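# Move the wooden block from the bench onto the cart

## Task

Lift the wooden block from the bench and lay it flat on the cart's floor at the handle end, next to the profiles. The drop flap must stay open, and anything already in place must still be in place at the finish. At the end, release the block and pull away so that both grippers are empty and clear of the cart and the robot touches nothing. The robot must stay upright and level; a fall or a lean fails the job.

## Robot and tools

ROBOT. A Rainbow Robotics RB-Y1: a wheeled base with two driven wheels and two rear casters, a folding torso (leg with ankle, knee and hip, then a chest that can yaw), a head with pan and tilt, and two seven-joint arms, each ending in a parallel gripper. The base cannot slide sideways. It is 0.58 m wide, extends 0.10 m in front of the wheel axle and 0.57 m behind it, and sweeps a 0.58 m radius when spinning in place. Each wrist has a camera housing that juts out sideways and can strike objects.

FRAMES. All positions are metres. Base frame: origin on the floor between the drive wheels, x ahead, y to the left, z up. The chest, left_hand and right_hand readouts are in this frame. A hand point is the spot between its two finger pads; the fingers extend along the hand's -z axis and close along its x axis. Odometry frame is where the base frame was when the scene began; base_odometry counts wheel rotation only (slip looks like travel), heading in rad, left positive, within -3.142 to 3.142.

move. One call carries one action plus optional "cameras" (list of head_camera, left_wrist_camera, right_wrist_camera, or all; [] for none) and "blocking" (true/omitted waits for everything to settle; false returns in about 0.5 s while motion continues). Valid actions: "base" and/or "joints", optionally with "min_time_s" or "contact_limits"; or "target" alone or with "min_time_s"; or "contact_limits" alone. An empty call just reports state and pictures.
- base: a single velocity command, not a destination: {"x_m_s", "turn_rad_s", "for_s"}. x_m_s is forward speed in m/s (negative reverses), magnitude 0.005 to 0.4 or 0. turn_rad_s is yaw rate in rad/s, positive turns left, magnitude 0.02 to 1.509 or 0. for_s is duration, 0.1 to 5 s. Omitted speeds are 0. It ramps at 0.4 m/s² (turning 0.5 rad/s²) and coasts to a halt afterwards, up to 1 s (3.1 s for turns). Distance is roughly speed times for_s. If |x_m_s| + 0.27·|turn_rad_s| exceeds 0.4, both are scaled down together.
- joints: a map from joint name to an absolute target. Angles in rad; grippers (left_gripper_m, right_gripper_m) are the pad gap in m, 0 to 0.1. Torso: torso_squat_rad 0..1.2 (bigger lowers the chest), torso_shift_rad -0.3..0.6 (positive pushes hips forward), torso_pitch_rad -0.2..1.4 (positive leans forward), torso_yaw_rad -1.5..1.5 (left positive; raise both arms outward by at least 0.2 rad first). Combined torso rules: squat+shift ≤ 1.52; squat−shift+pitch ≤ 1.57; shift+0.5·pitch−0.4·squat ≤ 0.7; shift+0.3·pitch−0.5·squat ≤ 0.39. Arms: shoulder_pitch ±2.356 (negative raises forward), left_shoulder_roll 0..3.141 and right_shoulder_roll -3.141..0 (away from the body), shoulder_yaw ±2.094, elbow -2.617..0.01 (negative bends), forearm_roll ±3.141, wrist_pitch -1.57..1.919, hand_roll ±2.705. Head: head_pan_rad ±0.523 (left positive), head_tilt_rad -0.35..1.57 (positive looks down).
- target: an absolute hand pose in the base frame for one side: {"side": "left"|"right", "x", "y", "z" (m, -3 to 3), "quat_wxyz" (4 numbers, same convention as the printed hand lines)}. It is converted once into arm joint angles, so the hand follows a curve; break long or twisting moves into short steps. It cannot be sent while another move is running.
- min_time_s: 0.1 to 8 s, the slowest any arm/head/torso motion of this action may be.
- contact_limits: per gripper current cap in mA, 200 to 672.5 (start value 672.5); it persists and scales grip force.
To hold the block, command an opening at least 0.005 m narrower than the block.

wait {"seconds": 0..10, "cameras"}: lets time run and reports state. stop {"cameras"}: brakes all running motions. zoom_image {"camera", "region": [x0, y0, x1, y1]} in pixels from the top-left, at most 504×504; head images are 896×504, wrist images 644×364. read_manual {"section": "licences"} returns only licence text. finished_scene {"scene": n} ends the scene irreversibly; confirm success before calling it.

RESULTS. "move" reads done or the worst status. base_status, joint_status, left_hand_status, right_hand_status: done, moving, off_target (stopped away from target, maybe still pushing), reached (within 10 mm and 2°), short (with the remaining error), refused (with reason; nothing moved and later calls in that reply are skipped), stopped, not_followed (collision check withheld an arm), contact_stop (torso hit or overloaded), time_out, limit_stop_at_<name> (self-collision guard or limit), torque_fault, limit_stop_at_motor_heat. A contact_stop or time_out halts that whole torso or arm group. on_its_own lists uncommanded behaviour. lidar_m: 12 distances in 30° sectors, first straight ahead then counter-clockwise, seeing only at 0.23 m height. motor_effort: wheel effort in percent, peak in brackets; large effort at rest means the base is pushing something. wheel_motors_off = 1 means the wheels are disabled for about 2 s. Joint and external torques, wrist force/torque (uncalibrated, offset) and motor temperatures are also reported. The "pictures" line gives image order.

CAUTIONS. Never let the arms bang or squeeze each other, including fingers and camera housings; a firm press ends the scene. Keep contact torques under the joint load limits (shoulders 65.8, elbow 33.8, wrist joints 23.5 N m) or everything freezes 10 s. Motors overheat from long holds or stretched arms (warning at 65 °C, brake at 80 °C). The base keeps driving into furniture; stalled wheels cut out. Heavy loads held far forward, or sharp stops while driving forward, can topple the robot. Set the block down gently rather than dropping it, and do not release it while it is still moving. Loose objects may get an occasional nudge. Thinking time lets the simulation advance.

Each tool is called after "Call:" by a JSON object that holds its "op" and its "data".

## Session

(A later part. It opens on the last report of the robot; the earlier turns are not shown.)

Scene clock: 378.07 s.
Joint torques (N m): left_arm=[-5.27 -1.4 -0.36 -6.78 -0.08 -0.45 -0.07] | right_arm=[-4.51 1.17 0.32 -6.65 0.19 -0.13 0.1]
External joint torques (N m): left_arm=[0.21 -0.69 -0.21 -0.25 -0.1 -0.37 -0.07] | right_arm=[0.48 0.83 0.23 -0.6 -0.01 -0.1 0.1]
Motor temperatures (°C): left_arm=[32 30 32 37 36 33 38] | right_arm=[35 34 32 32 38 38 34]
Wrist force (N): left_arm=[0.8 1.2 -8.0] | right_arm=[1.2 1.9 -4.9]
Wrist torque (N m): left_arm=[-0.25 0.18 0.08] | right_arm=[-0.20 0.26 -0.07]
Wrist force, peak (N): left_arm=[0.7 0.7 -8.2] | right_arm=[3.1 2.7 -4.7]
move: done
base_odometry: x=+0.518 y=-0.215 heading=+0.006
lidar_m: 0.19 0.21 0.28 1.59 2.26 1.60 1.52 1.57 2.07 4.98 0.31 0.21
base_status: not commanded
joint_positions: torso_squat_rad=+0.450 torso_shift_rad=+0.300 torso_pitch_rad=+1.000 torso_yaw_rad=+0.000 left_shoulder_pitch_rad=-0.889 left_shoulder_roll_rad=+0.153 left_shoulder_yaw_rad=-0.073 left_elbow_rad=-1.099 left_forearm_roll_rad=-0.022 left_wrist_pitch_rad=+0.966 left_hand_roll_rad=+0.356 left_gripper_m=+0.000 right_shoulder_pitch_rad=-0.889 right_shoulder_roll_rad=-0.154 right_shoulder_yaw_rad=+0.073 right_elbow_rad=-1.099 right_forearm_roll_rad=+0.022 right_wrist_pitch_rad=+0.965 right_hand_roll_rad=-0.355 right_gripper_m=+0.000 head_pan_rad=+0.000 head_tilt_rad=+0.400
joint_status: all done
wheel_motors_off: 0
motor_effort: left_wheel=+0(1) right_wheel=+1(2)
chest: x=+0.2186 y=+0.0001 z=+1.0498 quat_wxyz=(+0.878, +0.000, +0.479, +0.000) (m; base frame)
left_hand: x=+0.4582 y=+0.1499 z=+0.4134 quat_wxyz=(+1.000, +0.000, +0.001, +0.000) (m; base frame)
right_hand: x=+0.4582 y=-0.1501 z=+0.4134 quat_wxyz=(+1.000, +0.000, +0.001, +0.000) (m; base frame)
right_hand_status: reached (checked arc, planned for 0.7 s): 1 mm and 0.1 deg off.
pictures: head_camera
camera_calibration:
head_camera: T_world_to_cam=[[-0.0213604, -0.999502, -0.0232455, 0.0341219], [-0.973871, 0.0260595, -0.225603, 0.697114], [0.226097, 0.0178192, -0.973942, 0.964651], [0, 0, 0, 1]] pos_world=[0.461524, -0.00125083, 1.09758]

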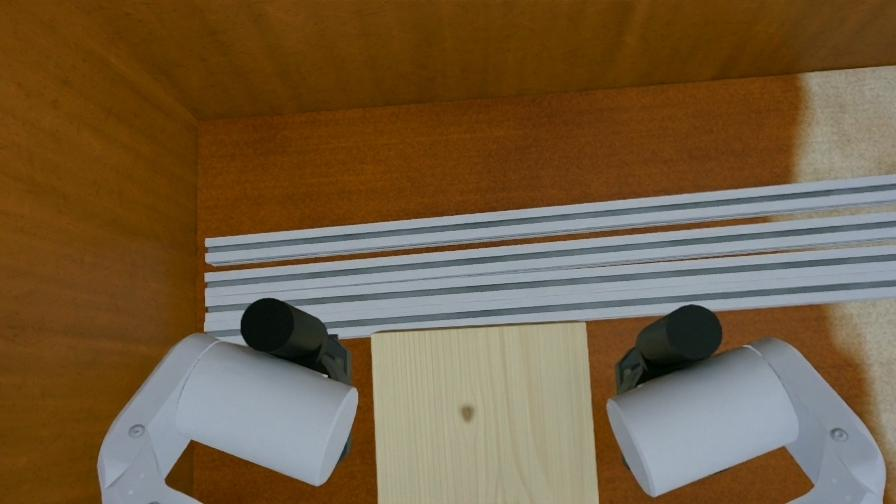

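Call:
{"op": "move", "data": {"base": {"x_m_s":-0.05,"for_s":0.13}, "joints": {"torso_squat_rad":0.66,"head_tilt_rad":0.25}}}

Call:
{"op": "move", "data": {"target": {"side":"left","x":0.435,"y":0.13,"z":0.340,"quat_wxyz":[1,0,0,0]}, "cameras": []}}

Call:
{"op": "move", "data": {"target": {"side":"right","x":0.435,"y":-0.117,"z":0.340,"quat_wxyz":[1,0,0,0]}, "cameras": []}}

Call:
{"op": "move", "data": {"target": {"side":"left","x":0.435,"y":0.117,"z":0.340,"quat_wxyz":[1,0,0,0]}}}

Scene clock: 381.63 s.
Joint torques (N m): left_arm=[-5.23 -1.54 -0.2 -6.61 -0.15 -0.36 -0.12] | right_arm=[-4.75 1.62 0.46 -6.59 0.22 0.04 0.08]
External joint torques (N m): left_arm=[0.25 -0.83 -0.06 -0.07 -0.17 -0.28 -0.12] | right_arm=[0.24 1.29 0.37 -0.54 0.03 0.08 0.08]
Motor temperatures (°C): left_arm=[32 30 32 37 36 33 38] | right_arm=[35 34 32 32 37 38 34]
Wrist force (N): left_arm=[0.1 0.1 -8.0] | right_arm=[1.7 2.3 -4.2]
Wrist torque (N m): left_arm=[-0.16 0.08 0.07] | right_arm=[-0.28 0.29 -0.05]
Wrist force, peak (N): left_arm=[1.0 0.5 -8.6] | right_arm=[1.6 2.4 -5.2]
move: done
base_odometry: x=+0.511 y=-0.215 heading=+0.006
lidar_m: 0.21 0.21 0.29 1.60 2.27 1.59 1.50 1.56 2.07 4.97 0.31 0.21
base_status: done (sent for 0.13 of 0.13 s)
joint_positions: torso_squat_rad=+0.660 torso_shift_rad=+0.300 torso_pitch_rad=+1.000 torso_yaw_rad=+0.000 left_shoulder_pitch_rad=-0.889 left_shoulder_roll_rad=+0.153 left_shoulder_yaw_rad=-0.073 left_elbow_rad=-1.099 left_forearm_roll_rad=-0.022 left_wrist_pitch_rad=+0.966 left_hand_roll_rad=+0.356 left_gripper_m=+0.000 right_shoulder_pitch_rad=-0.889 right_shoulder_roll_rad=-0.154 right_shoulder_yaw_rad=+0.073 right_elbow_rad=-1.099 right_forearm_roll_rad=+0.022 right_wrist_pitch_rad=+0.965 right_hand_roll_rad=-0.355 right_gripper_m=+0.000 head_pan_rad=+0.000 head_tilt_rad=+0.250
joint_status: all done
wheel_motors_off: 0
motor_effort: left_wheel=+0(23) right_wheel=+0(20)
chest: x=+0.1958 y=+0.0001 z=+0.9760 quat_wxyz=(+0.878, +0.000, +0.479, +0.000) (m; base frame)
left_hand: x=+0.4354 y=+0.1499 z=+0.3396 quat_wxyz=(+1.000, +0.000, +0.001, +0.000) (m; base frame)
right_hand: x=+0.4353 y=-0.1501 z=+0.3395 quat_wxyz=(+1.000, +0.000, +0.001, +0.000) (m; base frame)
pictures: head_camera, left_wrist_camera, right_wrist_camera
camera_calibration:
head_camera: T_world_to_cam=[[-0.0175563, -0.999504, -0.026141, 0.0335675], [-0.929226, 0.0259622, -0.368598, 0.793845], [0.369094, 0.0178197, -0.929221, 0.796422], [0, 0, 0, 1]] pos_world=[0.444297, -0.00125112, 1.03354]
left_wrist_camera: T_world_to_cam=[[0.999578, 0.0271165, -0.0104125, -0.436236], [0.0288717, -0.888198, 0.458554, -0.00609014], [0.003186, -0.458661, -0.888606, 0.441587], [0, 0, 0, 1]] pos_world=[0.434821, 0.208959, 0.390648]
right_wrist_camera: T_world_to_cam=[[-0.999288, -0.0285969, -0.0246213, 0.437888], [-0.037128, 0.861717, 0.506028, 0.000779698], [0.0067458, 0.506582, -0.862165, 0.43802], [0, 0, 0, 1]] pos_world=[0.434651, -0.210043, 0.388033]

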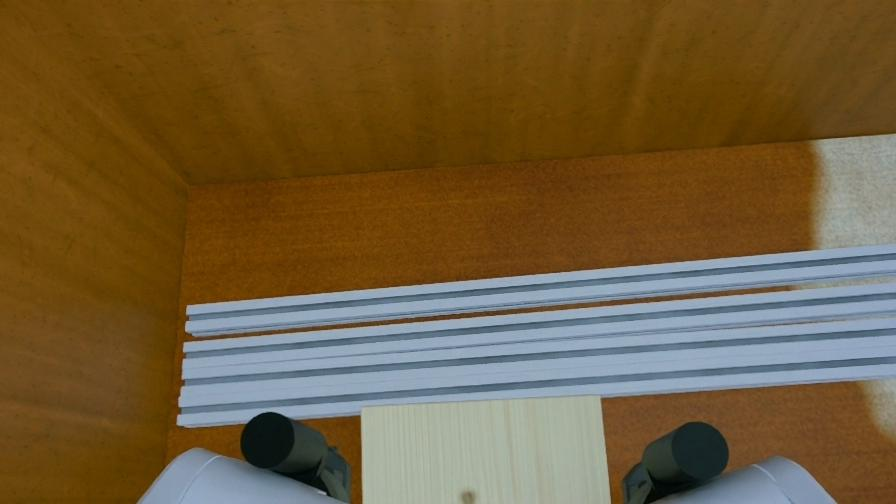

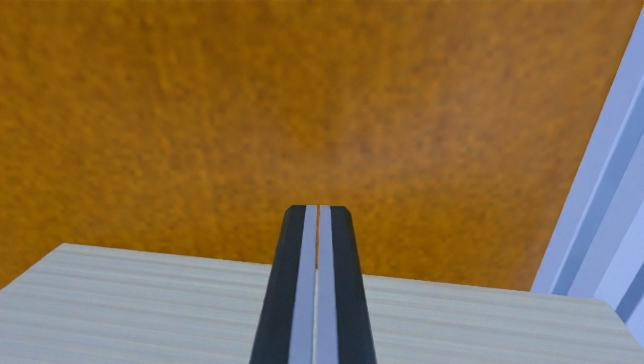

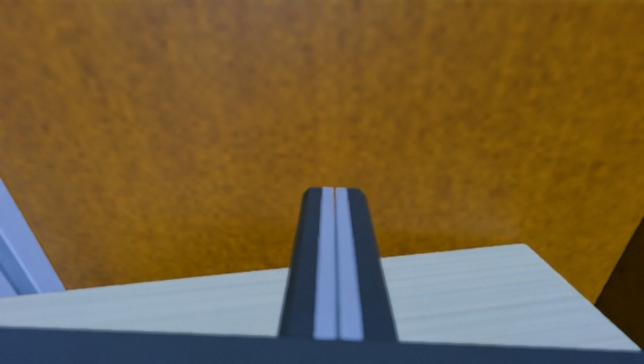

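Scene clock: 382.27 s.
Joint torques (N m): left_arm=[-5.04 -2.03 -0.18 -5.43 -0.13 -0.27 -0.02] | right_arm=[-5.19 1.64 0.2 -6.6 0.25 0.02 0.17]
External joint torques (N m): left_arm=[0.76 -0.38 0.28 1.13 -0.15 -0.17 -0.02] | right_arm=[-0.2 1.31 0.11 -0.55 0.05 0.06 0.17]
Motor temperatures (°C): left_arm=[32 30 32 37 36 33 38] | right_arm=[35 34 32 32 37 38 34]
Wrist force (N): left_arm=[0.5 1.0 -7.8] | right_arm=[1.7 2.0 -4.5]
Wrist torque (N m): left_arm=[-0.24 0.11 0.10] | right_arm=[-0.21 0.30 -0.08]
Wrist force, peak (N): left_arm=[1.3 0.4 -8.2] | right_arm=[1.7 2.3 -5.1]
move: done
base_odometry: x=+0.511 y=-0.215 heading=+0.006
lidar_m: 0.20 0.21 0.28 1.60 2.27 1.60 1.51 1.57 2.05 4.97 0.32 0.22
base_status: not commanded
joint_positions: torso_squat_rad=+0.660 torso_shift_rad=+0.300 torso_pitch_rad=+1.000 torso_yaw_rad=+0.000 left_shoulder_pitch_rad=-0.906 left_shoulder_roll_rad=+0.119 left_shoulder_yaw_rad=-0.089 left_elbow_rad=-1.084 left_forearm_roll_rad=-0.062 left_wrist_pitch_rad=+0.968 left_hand_roll_rad=+0.392 left_gripper_m=+0.000 right_shoulder_pitch_rad=-0.889 right_shoulder_roll_rad=-0.153 right_shoulder_yaw_rad=+0.073 right_elbow_rad=-1.099 right_forearm_roll_rad=+0.022 right_wrist_pitch_rad=+0.965 right_hand_roll_rad=-0.355 right_gripper_m=+0.000 head_pan_rad=+0.000 head_tilt_rad=+0.250
joint_status: all done
wheel_motors_off: 0
motor_effort: left_wheel=+0(1) right_wheel=+3(3)
chest: x=+0.1958 y=+0.0001 z=+0.9760 quat_wxyz=(+0.878, +0.000, +0.479, +0.000) (m; base frame)
left_hand: x=+0.4352 y=+0.1300 z=+0.3409 quat_wxyz=(+1.000, -0.001, +0.000, +0.000) (m; base frame)
left_hand_status: reached (checked arc, planned for 0.2 s): 1 mm and 0.1 deg off.
right_hand: x=+0.4353 y=-0.1501 z=+0.3395 quat_wxyz=(+1.000, +0.000, +0.001, +0.000) (m; base frame)
pictures: none
No camera images: "cameras" was empty.

Scene clock: 383.10 s.
Joint torques (N m): left_arm=[-12.15 -27.08 -11.75 -8.37 7.38 -4.69 0.02] | right_arm=[-14.1 32.87 14.09 -9.12 -6.89 -3.14 1.71]
External joint torques (N m): left_arm=[-6.38 -25.64 -11.36 -1.82 7.38 -4.6 0.02] | right_arm=[-8.51 31.23 13.59 -3.11 -7.09 -3.12 1.71]
Motor temperatures (°C): left_arm=[32 30 32 37 36 33 38] | right_arm=[35 34 32 32 37 38 34]
Wrist force (N): left_arm=[-3.3 48.8 19.9] | right_arm=[6.5 -46.2 -1.7]
Wrist torque (N m): left_arm=[-1.56 -0.12 0.33] | right_arm=[1.38 0.38 -1.79]
Wrist force, peak (N): left_arm=[-5.8 53.9 18.4] | right_arm=[2.5 -67.5 7.2]
move: done
base_odometry: x=+0.511 y=-0.215 heading=+0.006
lidar_m: 0.21 0.21 0.29 1.60 2.27 1.59 1.51 1.57 2.06 4.95 0.33 0.22
base_status: not commanded
joint_positions: torso_squat_rad=+0.660 torso_shift_rad=+0.300 torso_pitch_rad=+0.999 torso_yaw_rad=+0.000 left_shoulder_pitch_rad=-0.904 left_shoulder_roll_rad=+0.126 left_shoulder_yaw_rad=-0.086 left_elbow_rad=-1.084 left_forearm_roll_rad=-0.064 left_wrist_pitch_rad=+0.969 left_hand_roll_rad=+0.392 left_gripper_m=+0.000 right_shoulder_pitch_rad=-0.925 right_shoulder_roll_rad=-0.104 right_shoulder_yaw_rad=+0.095 right_elbow_rad=-1.053 right_forearm_roll_rad=+0.093 right_wrist_pitch_rad=+0.963 right_hand_roll_rad=-0.423 right_gripper_m=+0.000 head_pan_rad=+0.000 head_tilt_rad=+0.250
joint_status: all done
wheel_motors_off: 0
motor_effort: left_wheel=-2(8) right_wheel=+4(4)
chest: x=+0.1954 y=+0.0000 z=+0.9763 quat_wxyz=(+0.878, +0.000, +0.479, +0.000) (m; base frame)
left_hand: x=+0.4353 y=+0.1357 z=+0.3407 quat_wxyz=(+1.000, +0.004, +0.000, +0.000) (m; base frame)
right_hand: x=+0.4352 y=-0.1237 z=+0.3397 quat_wxyz=(+1.000, -0.005, +0.000, -0.001) (m; base frame)
right_hand_status: reached (checked arc, planned for 0.3 s): 7 mm and 0.6 deg off.
pictures: none
No camera images: "cameras" was empty.

Scene clock: 383.73 s.
Joint torques (N m): left_arm=[-18.41 -46.26 -21.44 -10.19 12.69 -8.45 -0.27] | right_arm=[-19.4 50.06 18.71 -12.55 -10.86 -6.73 2.4]
External joint torques (N m): left_arm=[-12.34 -44.34 -20.91 -3.74 12.69 -8.38 -0.27] | right_arm=[-13.83 48.55 18.24 -6.55 -11.08 -6.71 2.4]
Motor temperatures (°C): left_arm=[32 30 32 37 36 33 38] | right_arm=[35 34 32 32 37 38 34]
Wrist force (N): left_arm=[-5.0 80.4 29.0] | right_arm=[-2.5 -82.2 15.9]
Wrist torque (N m): left_arm=[-2.39 -0.19 0.43] | right_arm=[2.92 -0.57 -2.88]
Wrist force, peak (N): left_arm=[-4.0 103.5 44.4] | right_arm=[-2.6 -86.1 17.0]
move: done
base_odometry: x=+0.511 y=-0.215 heading=+0.006
lidar_m: 0.20 0.21 0.28 1.59 2.26 1.60 1.50 1.57 2.06 4.94 0.32 0.22
base_status: not commanded
joint_positions: torso_squat_rad=+0.660 torso_shift_rad=+0.299 torso_pitch_rad=+0.998 torso_yaw_rad=+0.000 left_shoulder_pitch_rad=-0.926 left_shoulder_roll_rad=+0.107 left_shoulder_yaw_rad=-0.093 left_elbow_rad=-1.047 left_forearm_roll_rad=-0.095 left_wrist_pitch_rad=+0.962 left_hand_roll_rad=+0.423 left_gripper_m=+0.000 right_shoulder_pitch_rad=-0.923 right_shoulder_roll_rad=-0.108 right_shoulder_yaw_rad=+0.094 right_elbow_rad=-1.052 right_forearm_roll_rad=+0.094 right_wrist_pitch_rad=+0.964 right_hand_roll_rad=-0.423 right_gripper_m=+0.000 head_pan_rad=+0.000 head_tilt_rad=+0.250
joint_status: all done
wheel_motors_off: 0
motor_effort: left_wheel=+3(6) right_wheel=+4(6)
chest: x=+0.1950 y=+0.0000 z=+0.9765 quat_wxyz=(+0.878, +0.000, +0.479, +0.000) (m; base frame)
left_hand: x=+0.4350 y=+0.1269 z=+0.3392 quat_wxyz=(+1.000, +0.008, +0.000, +0.001) (m; base frame)
left_hand_status: reached (checked arc, planned for 0.2 s): 10 mm and 0.9 deg off.
right_hand: x=+0.4349 y=-0.1274 z=+0.3395 quat_wxyz=(+1.000, -0.008, +0.000, -0.001) (m; base frame)
pictures: head_camera, left_wrist_camera, right_wrist_camera
camera_calibration:
head_camera: T_world_to_cam=[[-0.0175993, -0.999502, -0.026211, 0.033572], [-0.928511, 0.0260624, -0.370389, 0.794948], [0.370887, 0.0178186, -0.928507, 0.796238], [0, 0, 0, 1]] pos_world=[0.443394, -0.00135082, 1.03463]
left_wrist_camera: T_world_to_cam=[[0.999506, 0.0300493, -0.00918441, -0.436082], [0.0309943, -0.89482, 0.44535, -0.0219604], [0.00516407, -0.445415, -0.895309, 0.430414], [0, 0, 0, 1]] pos_world=[0.434325, 0.185166, 0.391128]
right_wrist_camera: T_world_to_cam=[[-0.999322, -0.0264939, -0.0255515, 0.438654], [-0.0356498, 0.869423, 0.49278, -0.0139596], [0.00915939, 0.493357, -0.869779, 0.426381], [0, 0, 0, 1]] pos_world=[0.433954, -0.1866, 0.388945]

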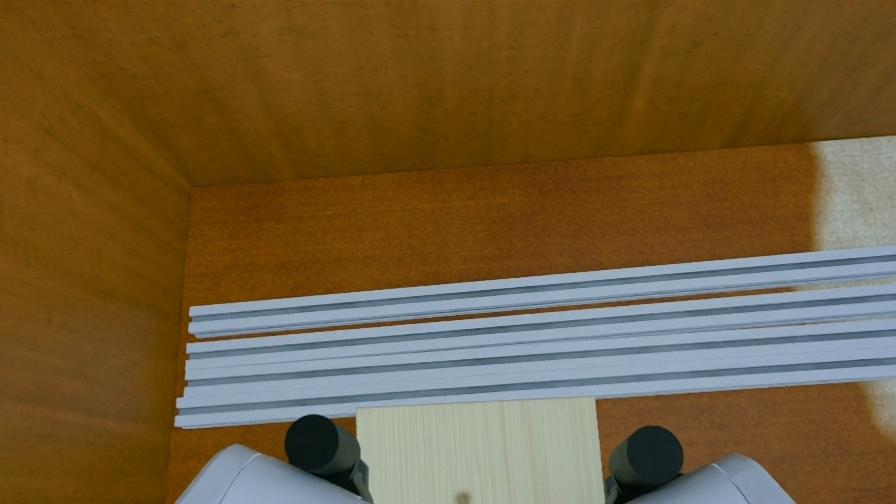

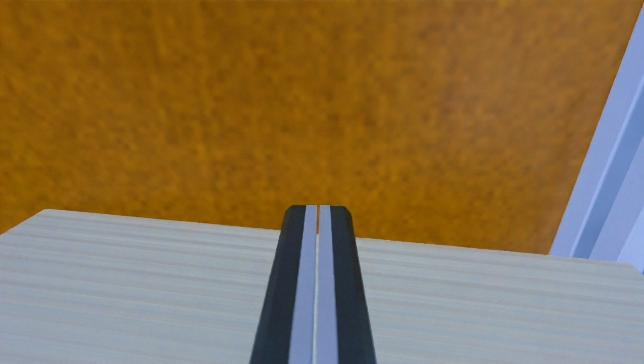

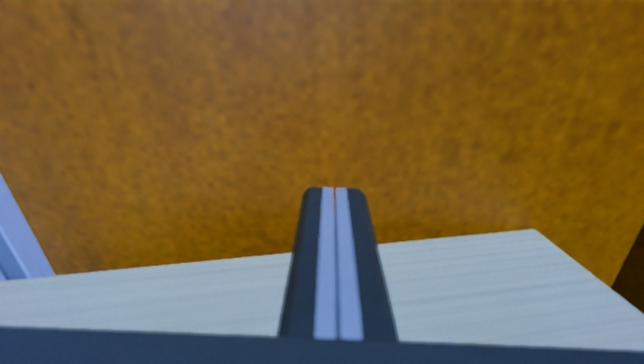

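Call:
{"op": "move", "data": {"joints": {"torso_squat_rad":0.56}, "min_time_s": 1.5, "cameras": ["left_wrist_camera"]}}

Call:
{"op": "move", "data": {"base": {"x_m_s":-0.05,"for_s":0.46}, "cameras": ["left_wrist_camera","right_wrist_camera"]}}

Call:
{"op": "move", "data": {"joints": {"torso_squat_rad":0.64}, "min_time_s": 2, "cameras": ["left_wrist_camera","right_wrist_camera"]}}

Scene clock: 387.30 s.
Joint torques (N m): left_arm=[-23.78 -45.11 -19.88 -18.06 11.88 -7.58 -0.3] | right_arm=[-19.86 49.21 18.65 -15.38 -10.26 -5.6 2.3]
External joint torques (N m): left_arm=[-17.82 -43.16 -19.34 -11.66 11.88 -7.52 -0.3] | right_arm=[-14.36 47.67 18.18 -9.41 -10.47 -5.58 2.3]
Motor temperatures (°C): left_arm=[32 30 32 37 37 34 38] | right_arm=[35 34 32 32 38 38 34]
Wrist force (N): left_arm=[-1.8 72.4 -18.7] | right_arm=[7.1 -69.6 -16.7]
Wrist torque (N m): left_arm=[-1.56 -0.07 0.54] | right_arm=[1.64 0.86 -2.69]
Wrist force, peak (N): left_arm=[-4.9 81.9 29.4] | right_arm=[-2.8 -82.8 16.2]
move: done
base_odometry: x=+0.511 y=-0.215 heading=+0.006
lidar_m: 0.20 0.21 0.28 1.61 2.26 1.60 1.49 1.56 2.06 4.94 0.32 0.22
base_status: not commanded
joint_positions: torso_squat_rad=+0.560 torso_shift_rad=+0.300 torso_pitch_rad=+1.001 torso_yaw_rad=+0.000 left_shoulder_pitch_rad=-0.924 left_shoulder_roll_rad=+0.106 left_shoulder_yaw_rad=-0.093 left_elbow_rad=-1.045 left_forearm_roll_rad=-0.095 left_wrist_pitch_rad=+0.962 left_hand_roll_rad=+0.423 left_gripper_m=+0.000 right_shoulder_pitch_rad=-0.923 right_shoulder_roll_rad=-0.108 right_shoulder_yaw_rad=+0.094 right_elbow_rad=-1.051 right_forearm_roll_rad=+0.094 right_wrist_pitch_rad=+0.964 right_hand_roll_rad=-0.423 right_gripper_m=+0.000 head_pan_rad=+0.000 head_tilt_rad=+0.250
joint_status: all done
wheel_motors_off: 0
motor_effort: left_wheel=-1(2) right_wheel=+2(6)
chest: x=+0.2079 y=+0.0000 z=+1.0140 quat_wxyz=(+0.877, +0.000, +0.480, +0.000) (m; base frame)
left_hand: x=+0.4446 y=+0.1271 z=+0.3754 quat_wxyz=(+1.000, +0.008, +0.003, +0.001) (m; base frame)
right_hand: x=+0.4458 y=-0.1274 z=+0.3763 quat_wxyz=(+1.000, -0.008, +0.002, -0.002) (m; base frame)
pictures: left_wrist_camera
camera_calibration:
left_wrist_camera: T_world_to_cam=[[0.999437, 0.0300513, -0.0148915, -0.443177], [0.0335386, -0.895034, 0.444735, -0.0390836], [0.0000365019, -0.444984, -0.895538, 0.465252], [0, 0, 0, 1]] pos_world=[0.444221, 0.185366, 0.427433]

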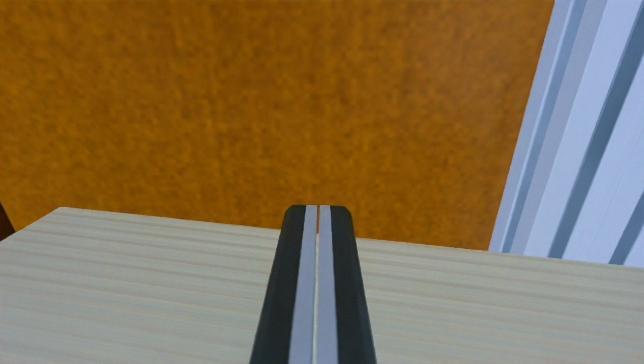

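Scene clock: 388.40 s.
Joint torques (N m): left_arm=[-24.75 -44.86 -20.52 -18.53 11.8 -7.61 -0.29] | right_arm=[-20.41 49.23 19.08 -15.8 -10.31 -5.62 2.36]
External joint torques (N m): left_arm=[-18.8 -42.9 -19.97 -12.13 11.8 -7.55 -0.29] | right_arm=[-14.91 47.69 18.61 -9.83 -10.52 -5.61 2.37]
Motor temperatures (°C): left_arm=[32 30 32 37 37 34 38] | right_arm=[35 35 32 32 38 38 34]
Wrist force (N): left_arm=[-2.8 72.9 -18.9] | right_arm=[6.3 -69.3 -16.7]
Wrist torque (N m): left_arm=[-1.56 -0.13 0.51] | right_arm=[1.63 0.78 -2.74]
Wrist force, peak (N): left_arm=[-0.1 73.7 -19.6] | right_arm=[8.2 -70.1 -17.2]
move: done
base_odometry: x=+0.487 y=-0.216 heading=+0.006
lidar_m: 0.22 0.23 0.32 1.59 2.22 1.56 1.48 1.54 2.04 4.89 0.34 0.24
base_status: done (sent for 0.47 of 0.47 s)
joint_positions: torso_squat_rad=+0.560 torso_shift_rad=+0.300 torso_pitch_rad=+1.001 torso_yaw_rad=+0.000 left_shoulder_pitch_rad=-0.924 left_shoulder_roll_rad=+0.106 left_shoulder_yaw_rad=-0.093 left_elbow_rad=-1.045 left_forearm_roll_rad=-0.094 left_wrist_pitch_rad=+0.962 left_hand_roll_rad=+0.423 left_gripper_m=+0.000 right_shoulder_pitch_rad=-0.923 right_shoulder_roll_rad=-0.108 right_shoulder_yaw_rad=+0.094 right_elbow_rad=-1.051 right_forearm_roll_rad=+0.094 right_wrist_pitch_rad=+0.964 right_hand_roll_rad=-0.423 right_gripper_m=+0.000 head_pan_rad=+0.000 head_tilt_rad=+0.250
joint_status: not commanded
wheel_motors_off: 0
motor_effort: left_wheel=-1(25) right_wheel=+0(21)
chest: x=+0.2079 y=+0.0000 z=+1.0141 quat_wxyz=(+0.877, +0.000, +0.480, +0.000) (m; base frame)
left_hand: x=+0.4444 y=+0.1271 z=+0.3754 quat_wxyz=(+1.000, +0.008, +0.003, +0.001) (m; base frame)
right_hand: x=+0.4457 y=-0.1274 z=+0.3763 quat_wxyz=(+1.000, -0.008, +0.002, -0.002) (m; base frame)
pictures: left_wrist_camera, right_wrist_camera
camera_calibration:
left_wrist_camera: T_world_to_cam=[[0.999434, 0.0300495, -0.0151149, -0.442879], [0.0336364, -0.895034, 0.444728, -0.0391173], [-0.00016454, -0.444984, -0.895538, 0.465341], [0, 0, 0, 1]] pos_world=[0.444021, 0.185366, 0.427433]
right_wrist_camera: T_world_to_cam=[[-0.999409, -0.0263736, -0.0220596, 0.449144], [-0.0338239, 0.869372, 0.493, -0.0325751], [0.00617577, 0.493454, -0.86975, 0.459544], [0, 0, 0, 1]] pos_world=[0.444939, -0.186599, 0.425656]

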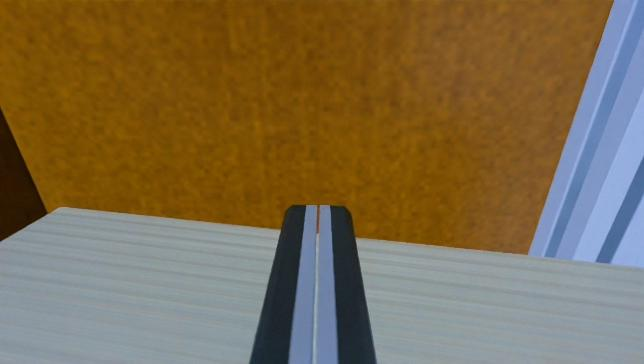

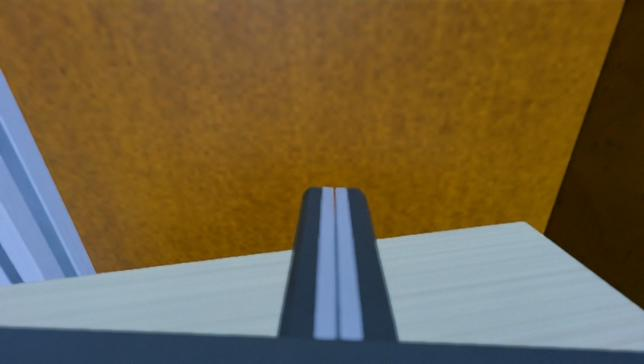

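Scene clock: 390.67 s.
Joint torques (N m): left_arm=[-24.39 -44.53 -20.51 -18.59 11.89 -7.51 -0.3] | right_arm=[-20.5 49.1 18.85 -15.87 -10.3 -5.59 2.33]
External joint torques (N m): left_arm=[-18.44 -42.58 -19.96 -12.19 11.89 -7.45 -0.3] | right_arm=[-15 47.56 18.38 -9.9 -10.52 -5.57 2.33]
Motor temperatures (°C): left_arm=[32 31 32 37 37 34 38] | right_arm=[35 35 32 32 38 38 34]
Wrist force (N): left_arm=[-2.7 72.5 -19.6] | right_arm=[6.5 -69.6 -16.8]
Wrist torque (N m): left_arm=[-1.53 -0.13 0.49] | right_arm=[1.64 0.80 -2.70]
Wrist force, peak (N): left_arm=[-2.2 73.1 -19.5] | right_arm=[7.0 -70.0 -17.0]
move: done
base_odometry: x=+0.487 y=-0.216 heading=+0.006
lidar_m: 0.22 0.23 0.32 1.60 2.23 1.58 1.48 1.54 2.03 4.88 0.36 0.25
base_status: not commanded
joint_positions: torso_squat_rad=+0.640 torso_shift_rad=+0.300 torso_pitch_rad=+1.001 torso_yaw_rad=+0.000 left_shoulder_pitch_rad=-0.924 left_shoulder_roll_rad=+0.106 left_shoulder_yaw_rad=-0.093 left_elbow_rad=-1.045 left_forearm_roll_rad=-0.094 left_wrist_pitch_rad=+0.962 left_hand_roll_rad=+0.423 left_gripper_m=+0.000 right_shoulder_pitch_rad=-0.923 right_shoulder_roll_rad=-0.108 right_shoulder_yaw_rad=+0.094 right_elbow_rad=-1.051 right_forearm_roll_rad=+0.094 right_wrist_pitch_rad=+0.964 right_hand_roll_rad=-0.423 right_gripper_m=+0.000 head_pan_rad=+0.000 head_tilt_rad=+0.250
joint_status: all done
wheel_motors_off: 0
motor_effort: left_wheel=-1(1) right_wheel=+0(2)
chest: x=+0.1985 y=+0.0000 z=+0.9839 quat_wxyz=(+0.877, +0.000, +0.480, +0.000) (m; base frame)
left_hand: x=+0.4351 y=+0.1271 z=+0.3453 quat_wxyz=(+1.000, +0.008, +0.003, +0.001) (m; base frame)
right_hand: x=+0.4364 y=-0.1274 z=+0.3462 quat_wxyz=(+1.000, -0.008, +0.002, -0.002) (m; base frame)
pictures: left_wrist_camera, right_wrist_camera
camera_calibration:
left_wrist_camera: T_world_to_cam=[[0.999434, 0.0300949, -0.0150259, -0.434083], [0.0336374, -0.895033, 0.444731, -0.0254201], [-0.0000645456, -0.444984, -0.895538, 0.43834], [0, 0, 0, 1]] pos_world=[0.434721, 0.185366, 0.397333]
right_wrist_camera: T_world_to_cam=[[-0.999405, -0.0264125, -0.0221954, 0.439231], [-0.0339247, 0.869371, 0.492994, -0.0180039], [0.00627484, 0.493454, -0.869749, 0.433379], [0, 0, 0, 1]] pos_world=[0.435639, -0.186599, 0.395556]

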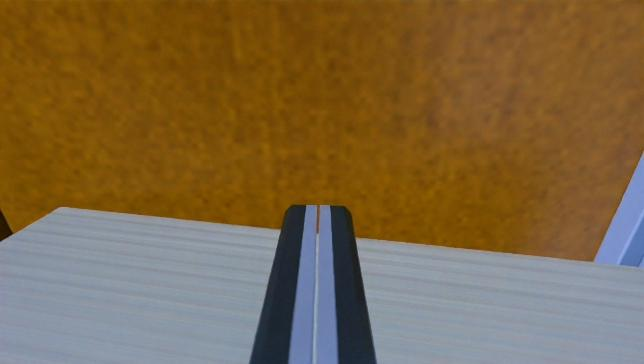

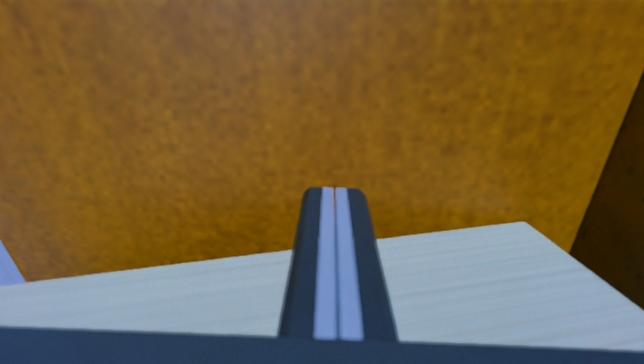

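Call:
{"op": "move", "data": {"joints": {"torso_squat_rad":0.67}, "min_time_s": 1.5, "cameras": ["left_wrist_camera","right_wrist_camera"]}}

Scene clock: 393.23 s.
Joint torques (N m): left_arm=[-14.48 -31.64 -13.78 -12.83 8.27 -3.86 -0.19] | right_arm=[-19.07 32.76 11.16 -16.12 -7.5 -4.89 -0.06]
External joint torques (N m): left_arm=[-8.44 -29.58 -13.21 -6.39 8.26 -3.79 -0.19] | right_arm=[-13.55 31.1 10.65 -10.15 -7.71 -4.88 -0.06]
Motor temperatures (°C): left_arm=[32 31 32 37 37 34 38] | right_arm=[35 35 32 32 39 38 34]
Wrist force (N): left_arm=[6.6 47.4 -16.2] | right_arm=[-3.1 -44.4 -16.4]
Wrist torque (N m): left_arm=[-0.93 0.33 0.34] | right_arm=[0.46 0.13 0.25]
Wrist force, peak (N): left_arm=[-2.3 73.9 -15.4] | right_arm=[7.1 -70.7 -16.0]
move: done
base_odometry: x=+0.487 y=-0.216 heading=+0.006
lidar_m: 0.23 0.24 0.32 1.60 2.24 1.57 1.48 1.55 2.04 4.88 0.36 0.24
base_status: not commanded
joint_positions: torso_squat_rad=+0.670 torso_shift_rad=+0.300 torso_pitch_rad=+1.000 torso_yaw_rad=+0.000 left_shoulder_pitch_rad=-0.927 left_shoulder_roll_rad=+0.103 left_shoulder_yaw_rad=-0.094 left_elbow_rad=-1.046 left_forearm_roll_rad=-0.094 left_wrist_pitch_rad=+0.961 left_hand_roll_rad=+0.423 left_gripper_m=+0.000 right_shoulder_pitch_rad=-0.923 right_shoulder_roll_rad=-0.104 right_shoulder_yaw_rad=+0.096 right_elbow_rad=-1.051 right_forearm_roll_rad=+0.093 right_wrist_pitch_rad=+0.964 right_hand_roll_rad=-0.423 right_gripper_m=+0.000 head_pan_rad=+0.000 head_tilt_rad=+0.250
joint_status: all done
wheel_motors_off: 0
motor_effort: left_wheel=-1(6) right_wheel=+3(5)
chest: x=+0.1947 y=+0.0001 z=+0.9717 quat_wxyz=(+0.877, +0.000, +0.480, +0.000) (m; base frame)
left_hand: x=+0.4329 y=+0.1236 z=+0.3340 quat_wxyz=(+1.000, +0.005, +0.002, +0.001) (m; base frame)
right_hand: x=+0.4319 y=-0.1241 z=+0.3342 quat_wxyz=(+1.000, -0.006, +0.002, -0.001) (m; base frame)
pictures: left_wrist_camera, right_wrist_camera
camera_calibration:
left_wrist_camera: T_world_to_cam=[[0.999514, 0.028894, -0.0116954, -0.432964], [0.0310657, -0.892512, 0.449953, -0.0244138], [0.00256261, -0.450098, -0.892976, 0.425337], [0, 0, 0, 1]] pos_world=[0.432422, 0.182164, 0.385737]
right_wrist_camera: T_world_to_cam=[[-0.999376, -0.0279969, -0.021551, 0.434193], [-0.0350081, 0.866949, 0.497166, -0.0164185], [0.00476448, 0.497611, -0.867387, 0.421764], [0, 0, 0, 1]] pos_world=[0.431338, -0.183484, 0.383353]

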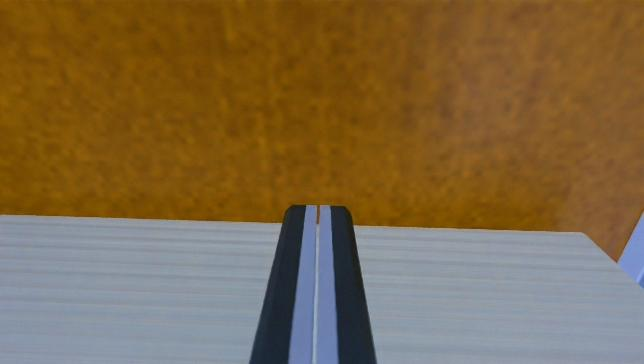

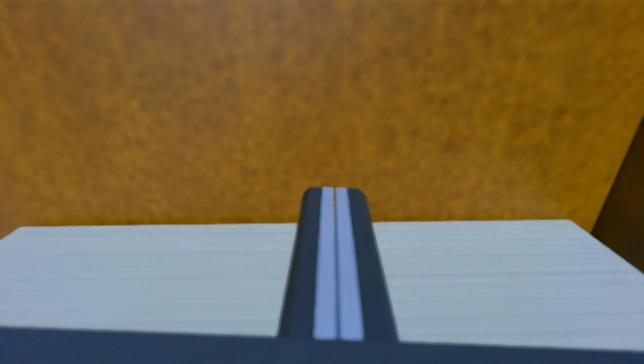

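Call:
{"op": "move", "data": {"joints": {"torso_squat_rad":0.69}, "min_time_s": 1.5, "cameras": ["left_wrist_camera","right_wrist_camera"]}}

Scene clock: 395.77 s.
Joint torques (N m): left_arm=[-13.55 -35.79 -14.39 -11.96 9.61 -3.57 -0.33] | right_arm=[-14.19 31.48 11.44 -8.56 -7.59 -4.77 -0.01]
External joint torques (N m): left_arm=[-7.46 -33.77 -13.83 -5.51 9.61 -3.5 -0.33] | right_arm=[-8.6 29.83 10.93 -2.55 -7.79 -4.74 -0.01]
Motor temperatures (°C): left_arm=[32 31 32 37 38 34 38] | right_arm=[35 35 32 32 39 38 34]
Wrist force (N): left_arm=[12.1 54.9 -15.3] | right_arm=[-0.8 -46.9 20.5]
Wrist torque (N m): left_arm=[-1.03 0.53 0.37] | right_arm=[1.27 0.37 0.21]
Wrist force, peak (N): left_arm=[11.9 55.7 -14.3] | right_arm=[-10.9 -49.0 23.7]
move: done
base_odometry: x=+0.487 y=-0.216 heading=+0.006
lidar_m: 0.22 0.24 0.31 1.59 2.24 1.58 1.48 1.54 2.04 4.88 0.35 0.25
base_status: not commanded
joint_positions: torso_squat_rad=+0.690 torso_shift_rad=+0.300 torso_pitch_rad=+0.999 torso_yaw_rad=+0.000 left_shoulder_pitch_rad=-0.927 left_shoulder_roll_rad=+0.104 left_shoulder_yaw_rad=-0.094 left_elbow_rad=-1.047 left_forearm_roll_rad=-0.094 left_wrist_pitch_rad=+0.961 left_hand_roll_rad=+0.423 left_gripper_m=+0.000 right_shoulder_pitch_rad=-0.925 right_shoulder_roll_rad=-0.104 right_shoulder_yaw_rad=+0.096 right_elbow_rad=-1.053 right_forearm_roll_rad=+0.093 right_wrist_pitch_rad=+0.964 right_hand_roll_rad=-0.423 right_gripper_m=+0.000 head_pan_rad=+0.000 head_tilt_rad=+0.250
joint_status: all done
wheel_motors_off: 0
motor_effort: left_wheel=-1(2) right_wheel=+1(3)
chest: x=+0.1916 y=+0.0001 z=+0.9637 quat_wxyz=(+0.878, +0.000, +0.479, +0.000) (m; base frame)
left_hand: x=+0.4312 y=+0.1243 z=+0.3265 quat_wxyz=(+1.000, +0.006, +0.000, +0.001) (m; base frame)
right_hand: x=+0.4312 y=-0.1234 z=+0.3272 quat_wxyz=(+1.000, -0.005, +0.000, -0.001) (m; base frame)
pictures: left_wrist_camera, right_wrist_camera
camera_calibration:
left_wrist_camera: T_world_to_cam=[[0.999542, 0.0288032, -0.00924834, -0.432193], [0.029888, -0.893, 0.449064, -0.019468], [0.00467571, -0.449135, -0.893452, 0.417916], [0, 0, 0, 1]] pos_world=[0.430623, 0.182764, 0.378134]
right_wrist_camera: T_world_to_cam=[[-0.999266, -0.0281124, -0.0260232, 0.434691], [-0.0373431, 0.866354, 0.498032, -0.0128687], [0.00854438, 0.498638, -0.866768, 0.413624], [0, 0, 0, 1]] pos_world=[0.430357, -0.18288, 0.376237]

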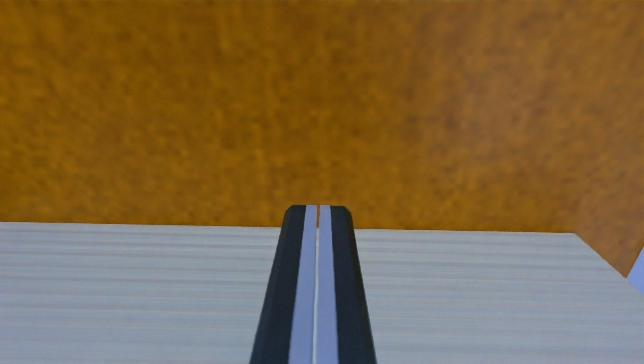

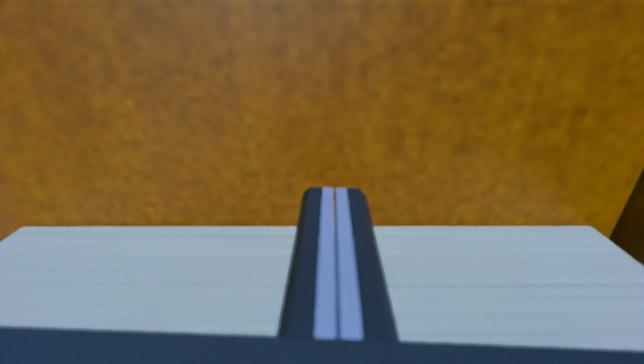

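Call:
{"op": "move", "data": {"joints": {"torso_squat_rad":0.702}, "min_time_s": 1.5, "cameras": ["left_wrist_camera","right_wrist_camera","head_camera"]}}

Scene clock: 398.37 s.
Joint torques (N m): left_arm=[-11.38 -35.62 -15.13 -6.86 9.79 -5.13 -0.36] | right_arm=[-12.09 33.47 11.21 -7.05 -8.52 -4.45 -0.11]
External joint torques (N m): left_arm=[-5.23 -33.61 -14.58 -0.38 9.79 -5.05 -0.36] | right_arm=[-6.44 31.83 10.71 -1.02 -8.73 -4.41 -0.11]
Motor temperatures (°C): left_arm=[32 31 32 37 38 34 38] | right_arm=[35 35 32 32 39 38 34]
Wrist force (N): left_arm=[4.8 61.6 25.3] | right_arm=[3.5 -53.9 24.3]
Wrist torque (N m): left_arm=[-1.89 0.13 0.29] | right_arm=[1.68 0.46 0.20]
Wrist force, peak (N): left_arm=[-0.2 62.3 38.1] | right_arm=[4.1 -54.0 25.2]
move: done
base_odometry: x=+0.487 y=-0.216 heading=+0.006
lidar_m: 0.22 0.24 0.31 1.60 2.25 1.57 1.49 1.54 2.05 4.88 0.35 0.24
base_status: not commanded
joint_positions: torso_squat_rad=+0.702 torso_shift_rad=+0.299 torso_pitch_rad=+0.997 torso_yaw_rad=+0.000 left_shoulder_pitch_rad=-0.928 left_shoulder_roll_rad=+0.104 left_shoulder_yaw_rad=-0.094 left_elbow_rad=-1.048 left_forearm_roll_rad=-0.094 left_wrist_pitch_rad=+0.961 left_hand_roll_rad=+0.423 left_gripper_m=+0.000 right_shoulder_pitch_rad=-0.925 right_shoulder_roll_rad=-0.104 right_shoulder_yaw_rad=+0.096 right_elbow_rad=-1.053 right_forearm_roll_rad=+0.093 right_wrist_pitch_rad=+0.963 right_hand_roll_rad=-0.423 right_gripper_m=+0.000 head_pan_rad=+0.000 head_tilt_rad=+0.250
joint_status: all done
wheel_motors_off: 0
motor_effort: left_wheel=+0(2) right_wheel=-4(4)
chest: x=+0.1894 y=+0.0001 z=+0.9590 quat_wxyz=(+0.878, +0.000, +0.478, +0.000) (m; base frame)
left_hand: x=+0.4307 y=+0.1242 z=+0.3225 quat_wxyz=(+1.000, +0.006, -0.001, +0.001) (m; base frame)
right_hand: x=+0.4306 y=-0.1235 z=+0.3230 quat_wxyz=(+1.000, -0.005, -0.001, +0.000) (m; base frame)
pictures: head_camera, left_wrist_camera, right_wrist_camera
camera_calibration:
head_camera: T_world_to_cam=[[-0.0174535, -0.999502, -0.0262787, 0.0332226], [-0.928279, 0.0259634, -0.370978, 0.783738], [0.371475, 0.0179191, -0.92827, 0.781785], [0, 0, 0, 1]] pos_world=[0.437694, -0.00115137, 1.01733]
left_wrist_camera: T_world_to_cam=[[0.999561, 0.0289275, -0.00639493, -0.432628], [0.0287154, -0.8929, 0.449339, -0.0173564], [0.00728821, -0.449325, -0.893338, 0.413168], [0, 0, 0, 1]] pos_world=[0.429925, 0.182664, 0.374131]
right_wrist_camera: T_world_to_cam=[[-0.999183, -0.0284366, -0.0287203, 0.434802], [-0.0389666, 0.866423, 0.497788, -0.00995912], [0.0107286, 0.4985, -0.866823, 0.409176], [0, 0, 0, 1]] pos_world=[0.429669, -0.182981, 0.372129]

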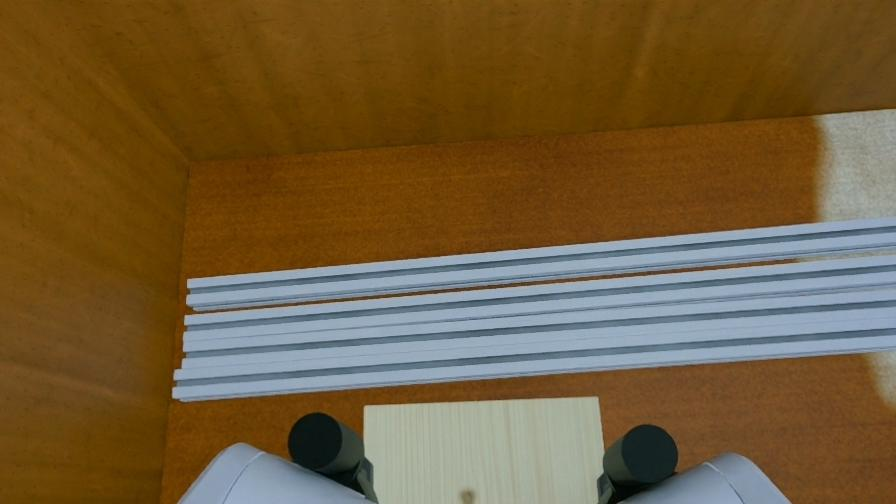

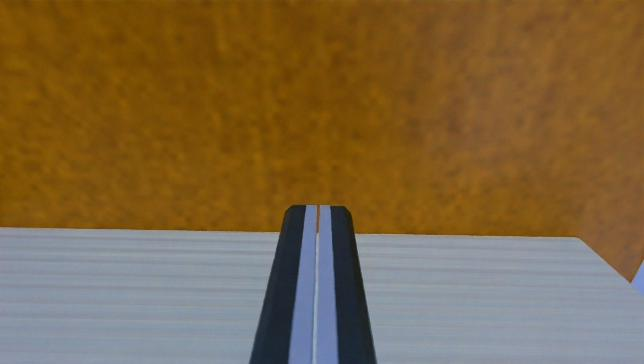

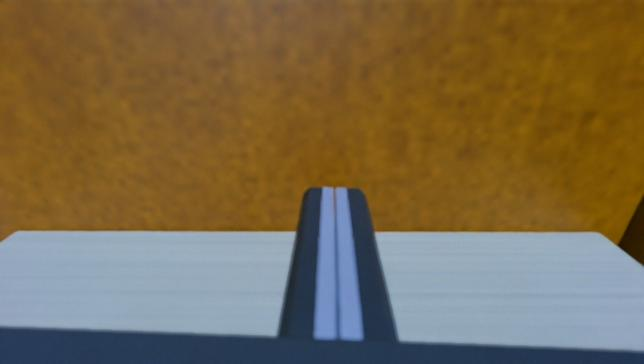

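Call:
{"op": "move", "data": {"joints": {"left_shoulder_pitch_rad":-0.889,"left_shoulder_roll_rad":0.153,"left_shoulder_yaw_rad":-0.073,"left_elbow_rad":-1.099,"left_forearm_roll_rad":-0.022,"left_wrist_pitch_rad":0.966,"left_hand_roll_rad":0.356,"right_shoulder_pitch_rad":-0.889,"right_shoulder_roll_rad":-0.153,"right_shoulder_yaw_rad":0.073,"right_elbow_rad":-1.099,"right_forearm_roll_rad":0.022,"right_wrist_pitch_rad":0.966,"right_hand_roll_rad":-0.356}, "min_time_s": 1.5, "cameras": []}}

Call:
{"op": "move", "data": {"joints": {"torso_squat_rad":0.43}, "cameras": ["head_camera","left_wrist_camera"]}}

Call:
{"op": "move", "data": {"joints": {"torso_pitch_rad":0.4,"torso_shift_rad":0.0,"torso_squat_rad":0.1}, "cameras": ["head_camera"]}}

Call:
{"op": "move", "data": {"base": {"x_m_s":-0.3,"for_s":1.6}, "cameras": ["head_camera"]}}

Scene clock: 402.67 s.
Joint torques (N m): left_arm=[-4.14 -0.65 1.62 -7.44 0.3 0.1 -0.23] | right_arm=[-2.77 -0.37 -1.94 -7.09 -0.13 0.37 0.36]
External joint torques (N m): left_arm=[1.34 0.07 1.76 -0.9 0.28 0.19 -0.23] | right_arm=[2.23 -0.73 -2.04 -1.03 -0.32 0.4 0.36]
Motor temperatures (°C): left_arm=[32 31 32 37 38 34 38] | right_arm=[35 35 32 32 39 38 34]
Wrist force (N): left_arm=[-0.2 0.4 -8.7] | right_arm=[1.8 0.1 -4.0]
Wrist torque (N m): left_arm=[-0.16 0.04 0.09] | right_arm=[-0.02 0.34 -0.07]
Wrist force, peak (N): left_arm=[5.0 62.9 26.0] | right_arm=[3.9 -54.3 24.8]
move: done
base_odometry: x=+0.487 y=-0.216 heading=+0.006
lidar_m: 0.22 0.23 0.31 1.59 2.24 1.57 1.48 1.54 2.03 4.89 0.35 0.24
base_status: not commanded
joint_positions: torso_squat_rad=+0.702 torso_shift_rad=+0.300 torso_pitch_rad=+1.000 torso_yaw_rad=+0.000 left_shoulder_pitch_rad=-0.889 left_shoulder_roll_rad=+0.153 left_shoulder_yaw_rad=-0.073 left_elbow_rad=-1.099 left_forearm_roll_rad=-0.022 left_wrist_pitch_rad=+0.966 left_hand_roll_rad=+0.356 left_gripper_m=+0.000 right_shoulder_pitch_rad=-0.889 right_shoulder_roll_rad=-0.153 right_shoulder_yaw_rad=+0.073 right_elbow_rad=-1.099 right_forearm_roll_rad=+0.022 right_wrist_pitch_rad=+0.966 right_hand_roll_rad=-0.356 right_gripper_m=+0.000 head_pan_rad=+0.000 head_tilt_rad=+0.250
joint_status: all done
wheel_motors_off: 0
motor_effort: left_wheel=+0(1) right_wheel=-3(4)
chest: x=+0.1902 y=+0.0001 z=+0.9584 quat_wxyz=(+0.878, +0.000, +0.479, +0.000) (m; base frame)
left_hand: x=+0.4297 y=+0.1498 z=+0.3220 quat_wxyz=(+1.000, +0.000, +0.001, +0.000) (m; base frame)
right_hand: x=+0.4297 y=-0.1495 z=+0.3220 quat_wxyz=(+1.000, +0.000, +0.001, +0.000) (m; base frame)
pictures: none
No camera images: "cameras" was empty.

Scene clock: 404.37 s.
Joint torques (N m): left_arm=[-4.84 -0.75 1.46 -7.23 0.32 -0.14 -0.32] | right_arm=[-3.38 -0.45 -2.28 -6.78 -0.21 0.02 0.31]
External joint torques (N m): left_arm=[0.63 -0.04 1.61 -0.69 0.3 -0.06 -0.32] | right_arm=[1.61 -0.81 -2.38 -0.72 -0.41 0.05 0.31]
Motor temperatures (°C): left_arm=[32 31 32 37 37 34 38] | right_arm=[35 35 32 32 39 38 34]
Wrist force (N): left_arm=[0.3 0.9 -7.9] | right_arm=[1.5 0.5 -4.6]
Wrist torque (N m): left_arm=[-0.23 0.08 0.05] | right_arm=[-0.03 0.28 -0.08]
Wrist force, peak (N): left_arm=[-0.3 0.7 -8.4] | right_arm=[2.0 0.2 -5.4]
move: done
base_odometry: x=+0.487 y=-0.216 heading=+0.006
lidar_m: 0.22 0.23 0.31 1.59 2.24 1.57 1.49 1.54 2.04 4.88 0.35 0.25
base_status: not commanded
joint_positions: torso_squat_rad=+0.430 torso_shift_rad=+0.300 torso_pitch_rad=+1.000 torso_yaw_rad=+0.000 left_shoulder_pitch_rad=-0.889 left_shoulder_roll_rad=+0.153 left_shoulder_yaw_rad=-0.073 left_elbow_rad=-1.099 left_forearm_roll_rad=-0.022 left_wrist_pitch_rad=+0.966 left_hand_roll_rad=+0.356 left_gripper_m=+0.000 right_shoulder_pitch_rad=-0.889 right_shoulder_roll_rad=-0.153 right_shoulder_yaw_rad=+0.073 right_elbow_rad=-1.099 right_forearm_roll_rad=+0.022 right_wrist_pitch_rad=+0.966 right_hand_roll_rad=-0.356 right_gripper_m=+0.000 head_pan_rad=+0.000 head_tilt_rad=+0.250
joint_status: all done
wheel_motors_off: 0
motor_effort: left_wheel=+0(1) right_wheel=+1(3)
chest: x=+0.2204 y=+0.0001 z=+1.0555 quat_wxyz=(+0.878, +0.000, +0.479, +0.000) (m; base frame)
left_hand: x=+0.4596 y=+0.1499 z=+0.4191 quat_wxyz=(+1.000, +0.000, +0.001, +0.000) (m; base frame)
right_hand: x=+0.4597 y=-0.1495 z=+0.4191 quat_wxyz=(+1.000, +0.000, +0.001, +0.000) (m; base frame)
pictures: head_camera, left_wrist_camera
camera_calibration:
head_camera: T_world_to_cam=[[-0.0175563, -0.999504, -0.026141, 0.0361784], [-0.929226, 0.0259622, -0.368598, 0.845949], [0.369094, 0.0178197, -0.929221, 0.861343], [0, 0, 0, 1]] pos_world=[0.468797, -0.00115112, 1.11314]
left_wrist_camera: T_world_to_cam=[[0.999556, 0.0276338, -0.0111466, -0.459451], [0.0296675, -0.888078, 0.458734, -0.043723], [0.00277755, -0.458861, -0.888504, 0.512336], [0, 0, 0, 1]] pos_world=[0.459121, 0.208958, 0.470148]

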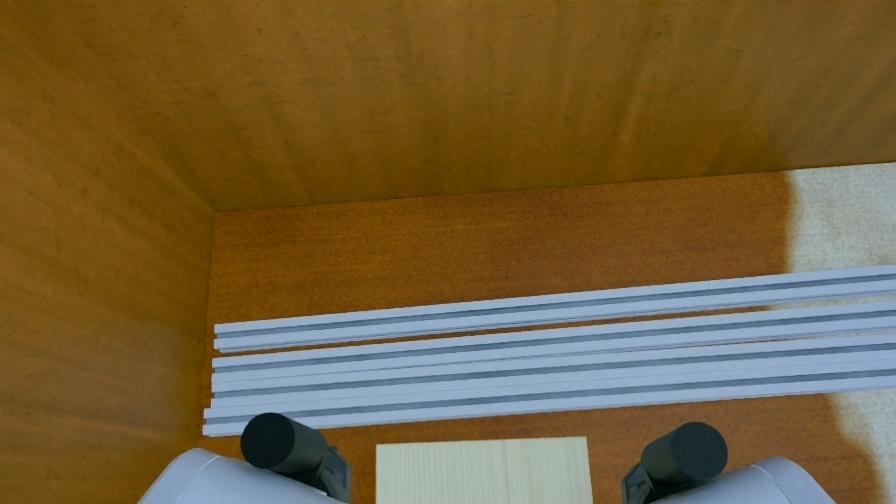

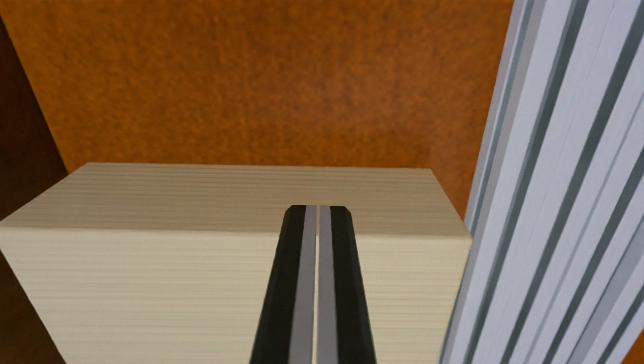

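Scene clock: 407.20 s.
Joint torques (N m): left_arm=[-16.14 2.24 3.17 -9.82 -0.06 -1.23 -0.35] | right_arm=[-16.88 -3.57 -3.1 -9.71 0.23 -0.92 0.35]
External joint torques (N m): left_arm=[2.12 -0.96 1.63 -0.12 0.23 -0.1 -0.32] | right_arm=[0.71 -0.13 -1.79 -0.65 -0.3 0.11 0.32]
Motor temperatures (°C): left_arm=[32 30 32 37 37 34 38] | right_arm=[35 34 32 32 38 37 34]
Wrist force (N): left_arm=[-4.0 0.1 -7.0] | right_arm=[-1.7 0.1 -3.7]
Wrist torque (N m): left_arm=[-0.14 -0.19 0.11] | right_arm=[-0.01 0.12 -0.09]
Wrist force, peak (N): left_arm=[-3.9 0.3 -7.9] | right_arm=[1.6 0.0 -5.2]
move: done
base_odometry: x=+0.487 y=-0.216 heading=+0.006
lidar_m: 0.22 0.23 0.31 1.58 2.24 1.56 1.49 1.53 2.03 4.88 0.35 0.25
base_status: not commanded
joint_positions: torso_squat_rad=+0.100 torso_shift_rad=+0.000 torso_pitch_rad=+0.400 torso_yaw_rad=+0.000 left_shoulder_pitch_rad=-0.889 left_shoulder_roll_rad=+0.153 left_shoulder_yaw_rad=-0.073 left_elbow_rad=-1.099 left_forearm_roll_rad=-0.022 left_wrist_pitch_rad=+0.966 left_hand_roll_rad=+0.356 left_gripper_m=+0.000 right_shoulder_pitch_rad=-0.889 right_shoulder_roll_rad=-0.153 right_shoulder_yaw_rad=+0.073 right_elbow_rad=-1.099 right_forearm_roll_rad=+0.022 right_wrist_pitch_rad=+0.966 right_hand_roll_rad=-0.356 right_gripper_m=+0.000 head_pan_rad=+0.000 head_tilt_rad=+0.250
joint_status: all done
wheel_motors_off: 0
motor_effort: left_wheel=+1(4) right_wheel=+1(4)
chest: x=-0.1076 y=+0.0001 z=+1.2620 quat_wxyz=(+0.980, +0.000, +0.199, +0.000) (m; base frame)
left_hand: x=+0.4494 y=+0.1500 z=+0.8719 quat_wxyz=(+0.956, +0.000, -0.295, +0.000) (m; base frame)
right_hand: x=+0.4494 y=-0.1496 z=+0.8720 quat_wxyz=(+0.956, +0.000, -0.295, +0.000) (m; base frame)
pictures: head_camera
camera_calibration:
head_camera: T_world_to_cam=[[0.000413887, -0.999505, -0.0314619, 0.0444365], [-0.558734, 0.0258617, -0.828943, 1.23814], [0.829347, 0.0179219, -0.558447, 0.755814], [0, 0, 0, 1]] pos_world=[0.0649441, -0.00115168, 1.44983]

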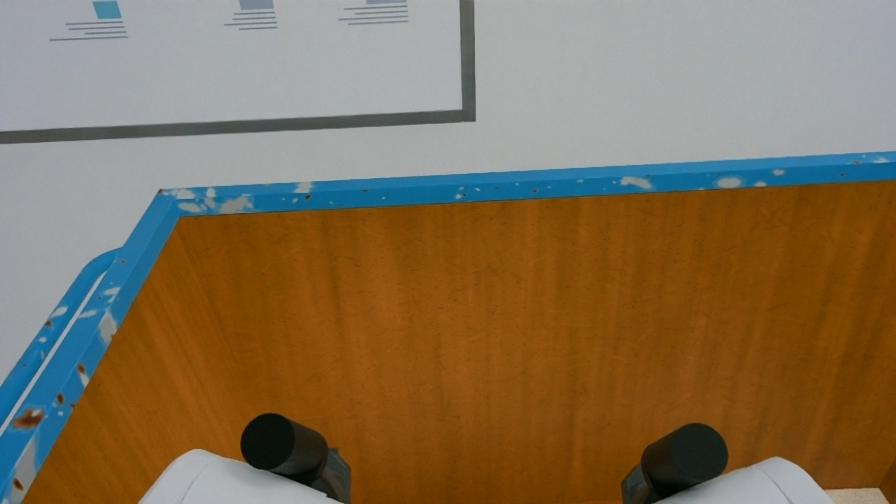

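Scene clock: 410.10 s.
Joint torques (N m): left_arm=[-16.5 2.15 2.99 -9.69 -0.18 -1.27 -0.24] | right_arm=[-18.1 -3.34 -3.18 -10.06 0.16 -0.96 0.31]
External joint torques (N m): left_arm=[1.76 -1.04 1.46 0.01 0.12 -0.14 -0.21] | right_arm=[-0.51 0.1 -1.87 -1 -0.38 0.07 0.28]
Motor temperatures (°C): left_arm=[32 30 32 37 37 33 38] | right_arm=[35 34 32 32 38 37 34]
Wrist force (N): left_arm=[-3.4 0.6 -7.1] | right_arm=[-1.5 0.9 -3.6]
Wrist torque (N m): left_arm=[-0.20 -0.12 0.10] | right_arm=[-0.14 0.16 -0.08]
Wrist force, peak (N): left_arm=[-4.2 0.2 -7.4] | right_arm=[-1.9 -0.5 -4.1]
move: done
base_odometry: x=+0.007 y=-0.218 heading=+0.004
lidar_m: 0.70 0.72 1.77 4.91 1.50 1.07 1.01 1.04 1.37 3.31 1.09 0.75
base_status: done (sent for 1.6 of 1.6 s)
joint_positions: torso_squat_rad=+0.100 torso_shift_rad=+0.000 torso_pitch_rad=+0.400 torso_yaw_rad=+0.000 left_shoulder_pitch_rad=-0.889 left_shoulder_roll_rad=+0.153 left_shoulder_yaw_rad=-0.073 left_elbow_rad=-1.099 left_forearm_roll_rad=-0.022 left_wrist_pitch_rad=+0.966 left_hand_roll_rad=+0.356 left_gripper_m=+0.000 right_shoulder_pitch_rad=-0.889 right_shoulder_roll_rad=-0.153 right_shoulder_yaw_rad=+0.073 right_elbow_rad=-1.099 right_forearm_roll_rad=+0.022 right_wrist_pitch_rad=+0.966 right_hand_roll_rad=-0.356 right_gripper_m=+0.000 head_pan_rad=+0.000 head_tilt_rad=+0.250
joint_status: not commanded
wheel_motors_off: 0
motor_effort: left_wheel=-23(36) right_wheel=+22(41)
chest: x=-0.1075 y=+0.0001 z=+1.2620 quat_wxyz=(+0.980, +0.000, +0.199, +0.000) (m; base frame)
left_hand: x=+0.4494 y=+0.1500 z=+0.8719 quat_wxyz=(+0.956, +0.000, -0.295, +0.000) (m; base frame)
right_hand: x=+0.4493 y=-0.1497 z=+0.8718 quat_wxyz=(+0.956, +0.000, -0.294, +0.000) (m; base frame)
pictures: head_camera
camera_calibration:
head_camera: T_world_to_cam=[[0.000274777, -0.999504, -0.0314868, 0.0444821], [-0.558734, 0.02596, -0.828941, 1.23814], [0.829347, 0.0178205, -0.558449, 0.755817], [0, 0, 0, 1]] pos_world=[0.0649439, -0.00115113, 1.44983]

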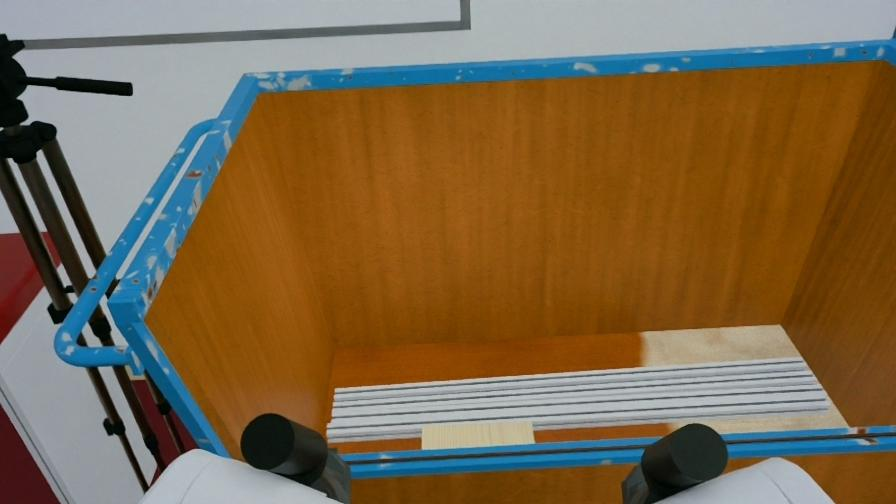

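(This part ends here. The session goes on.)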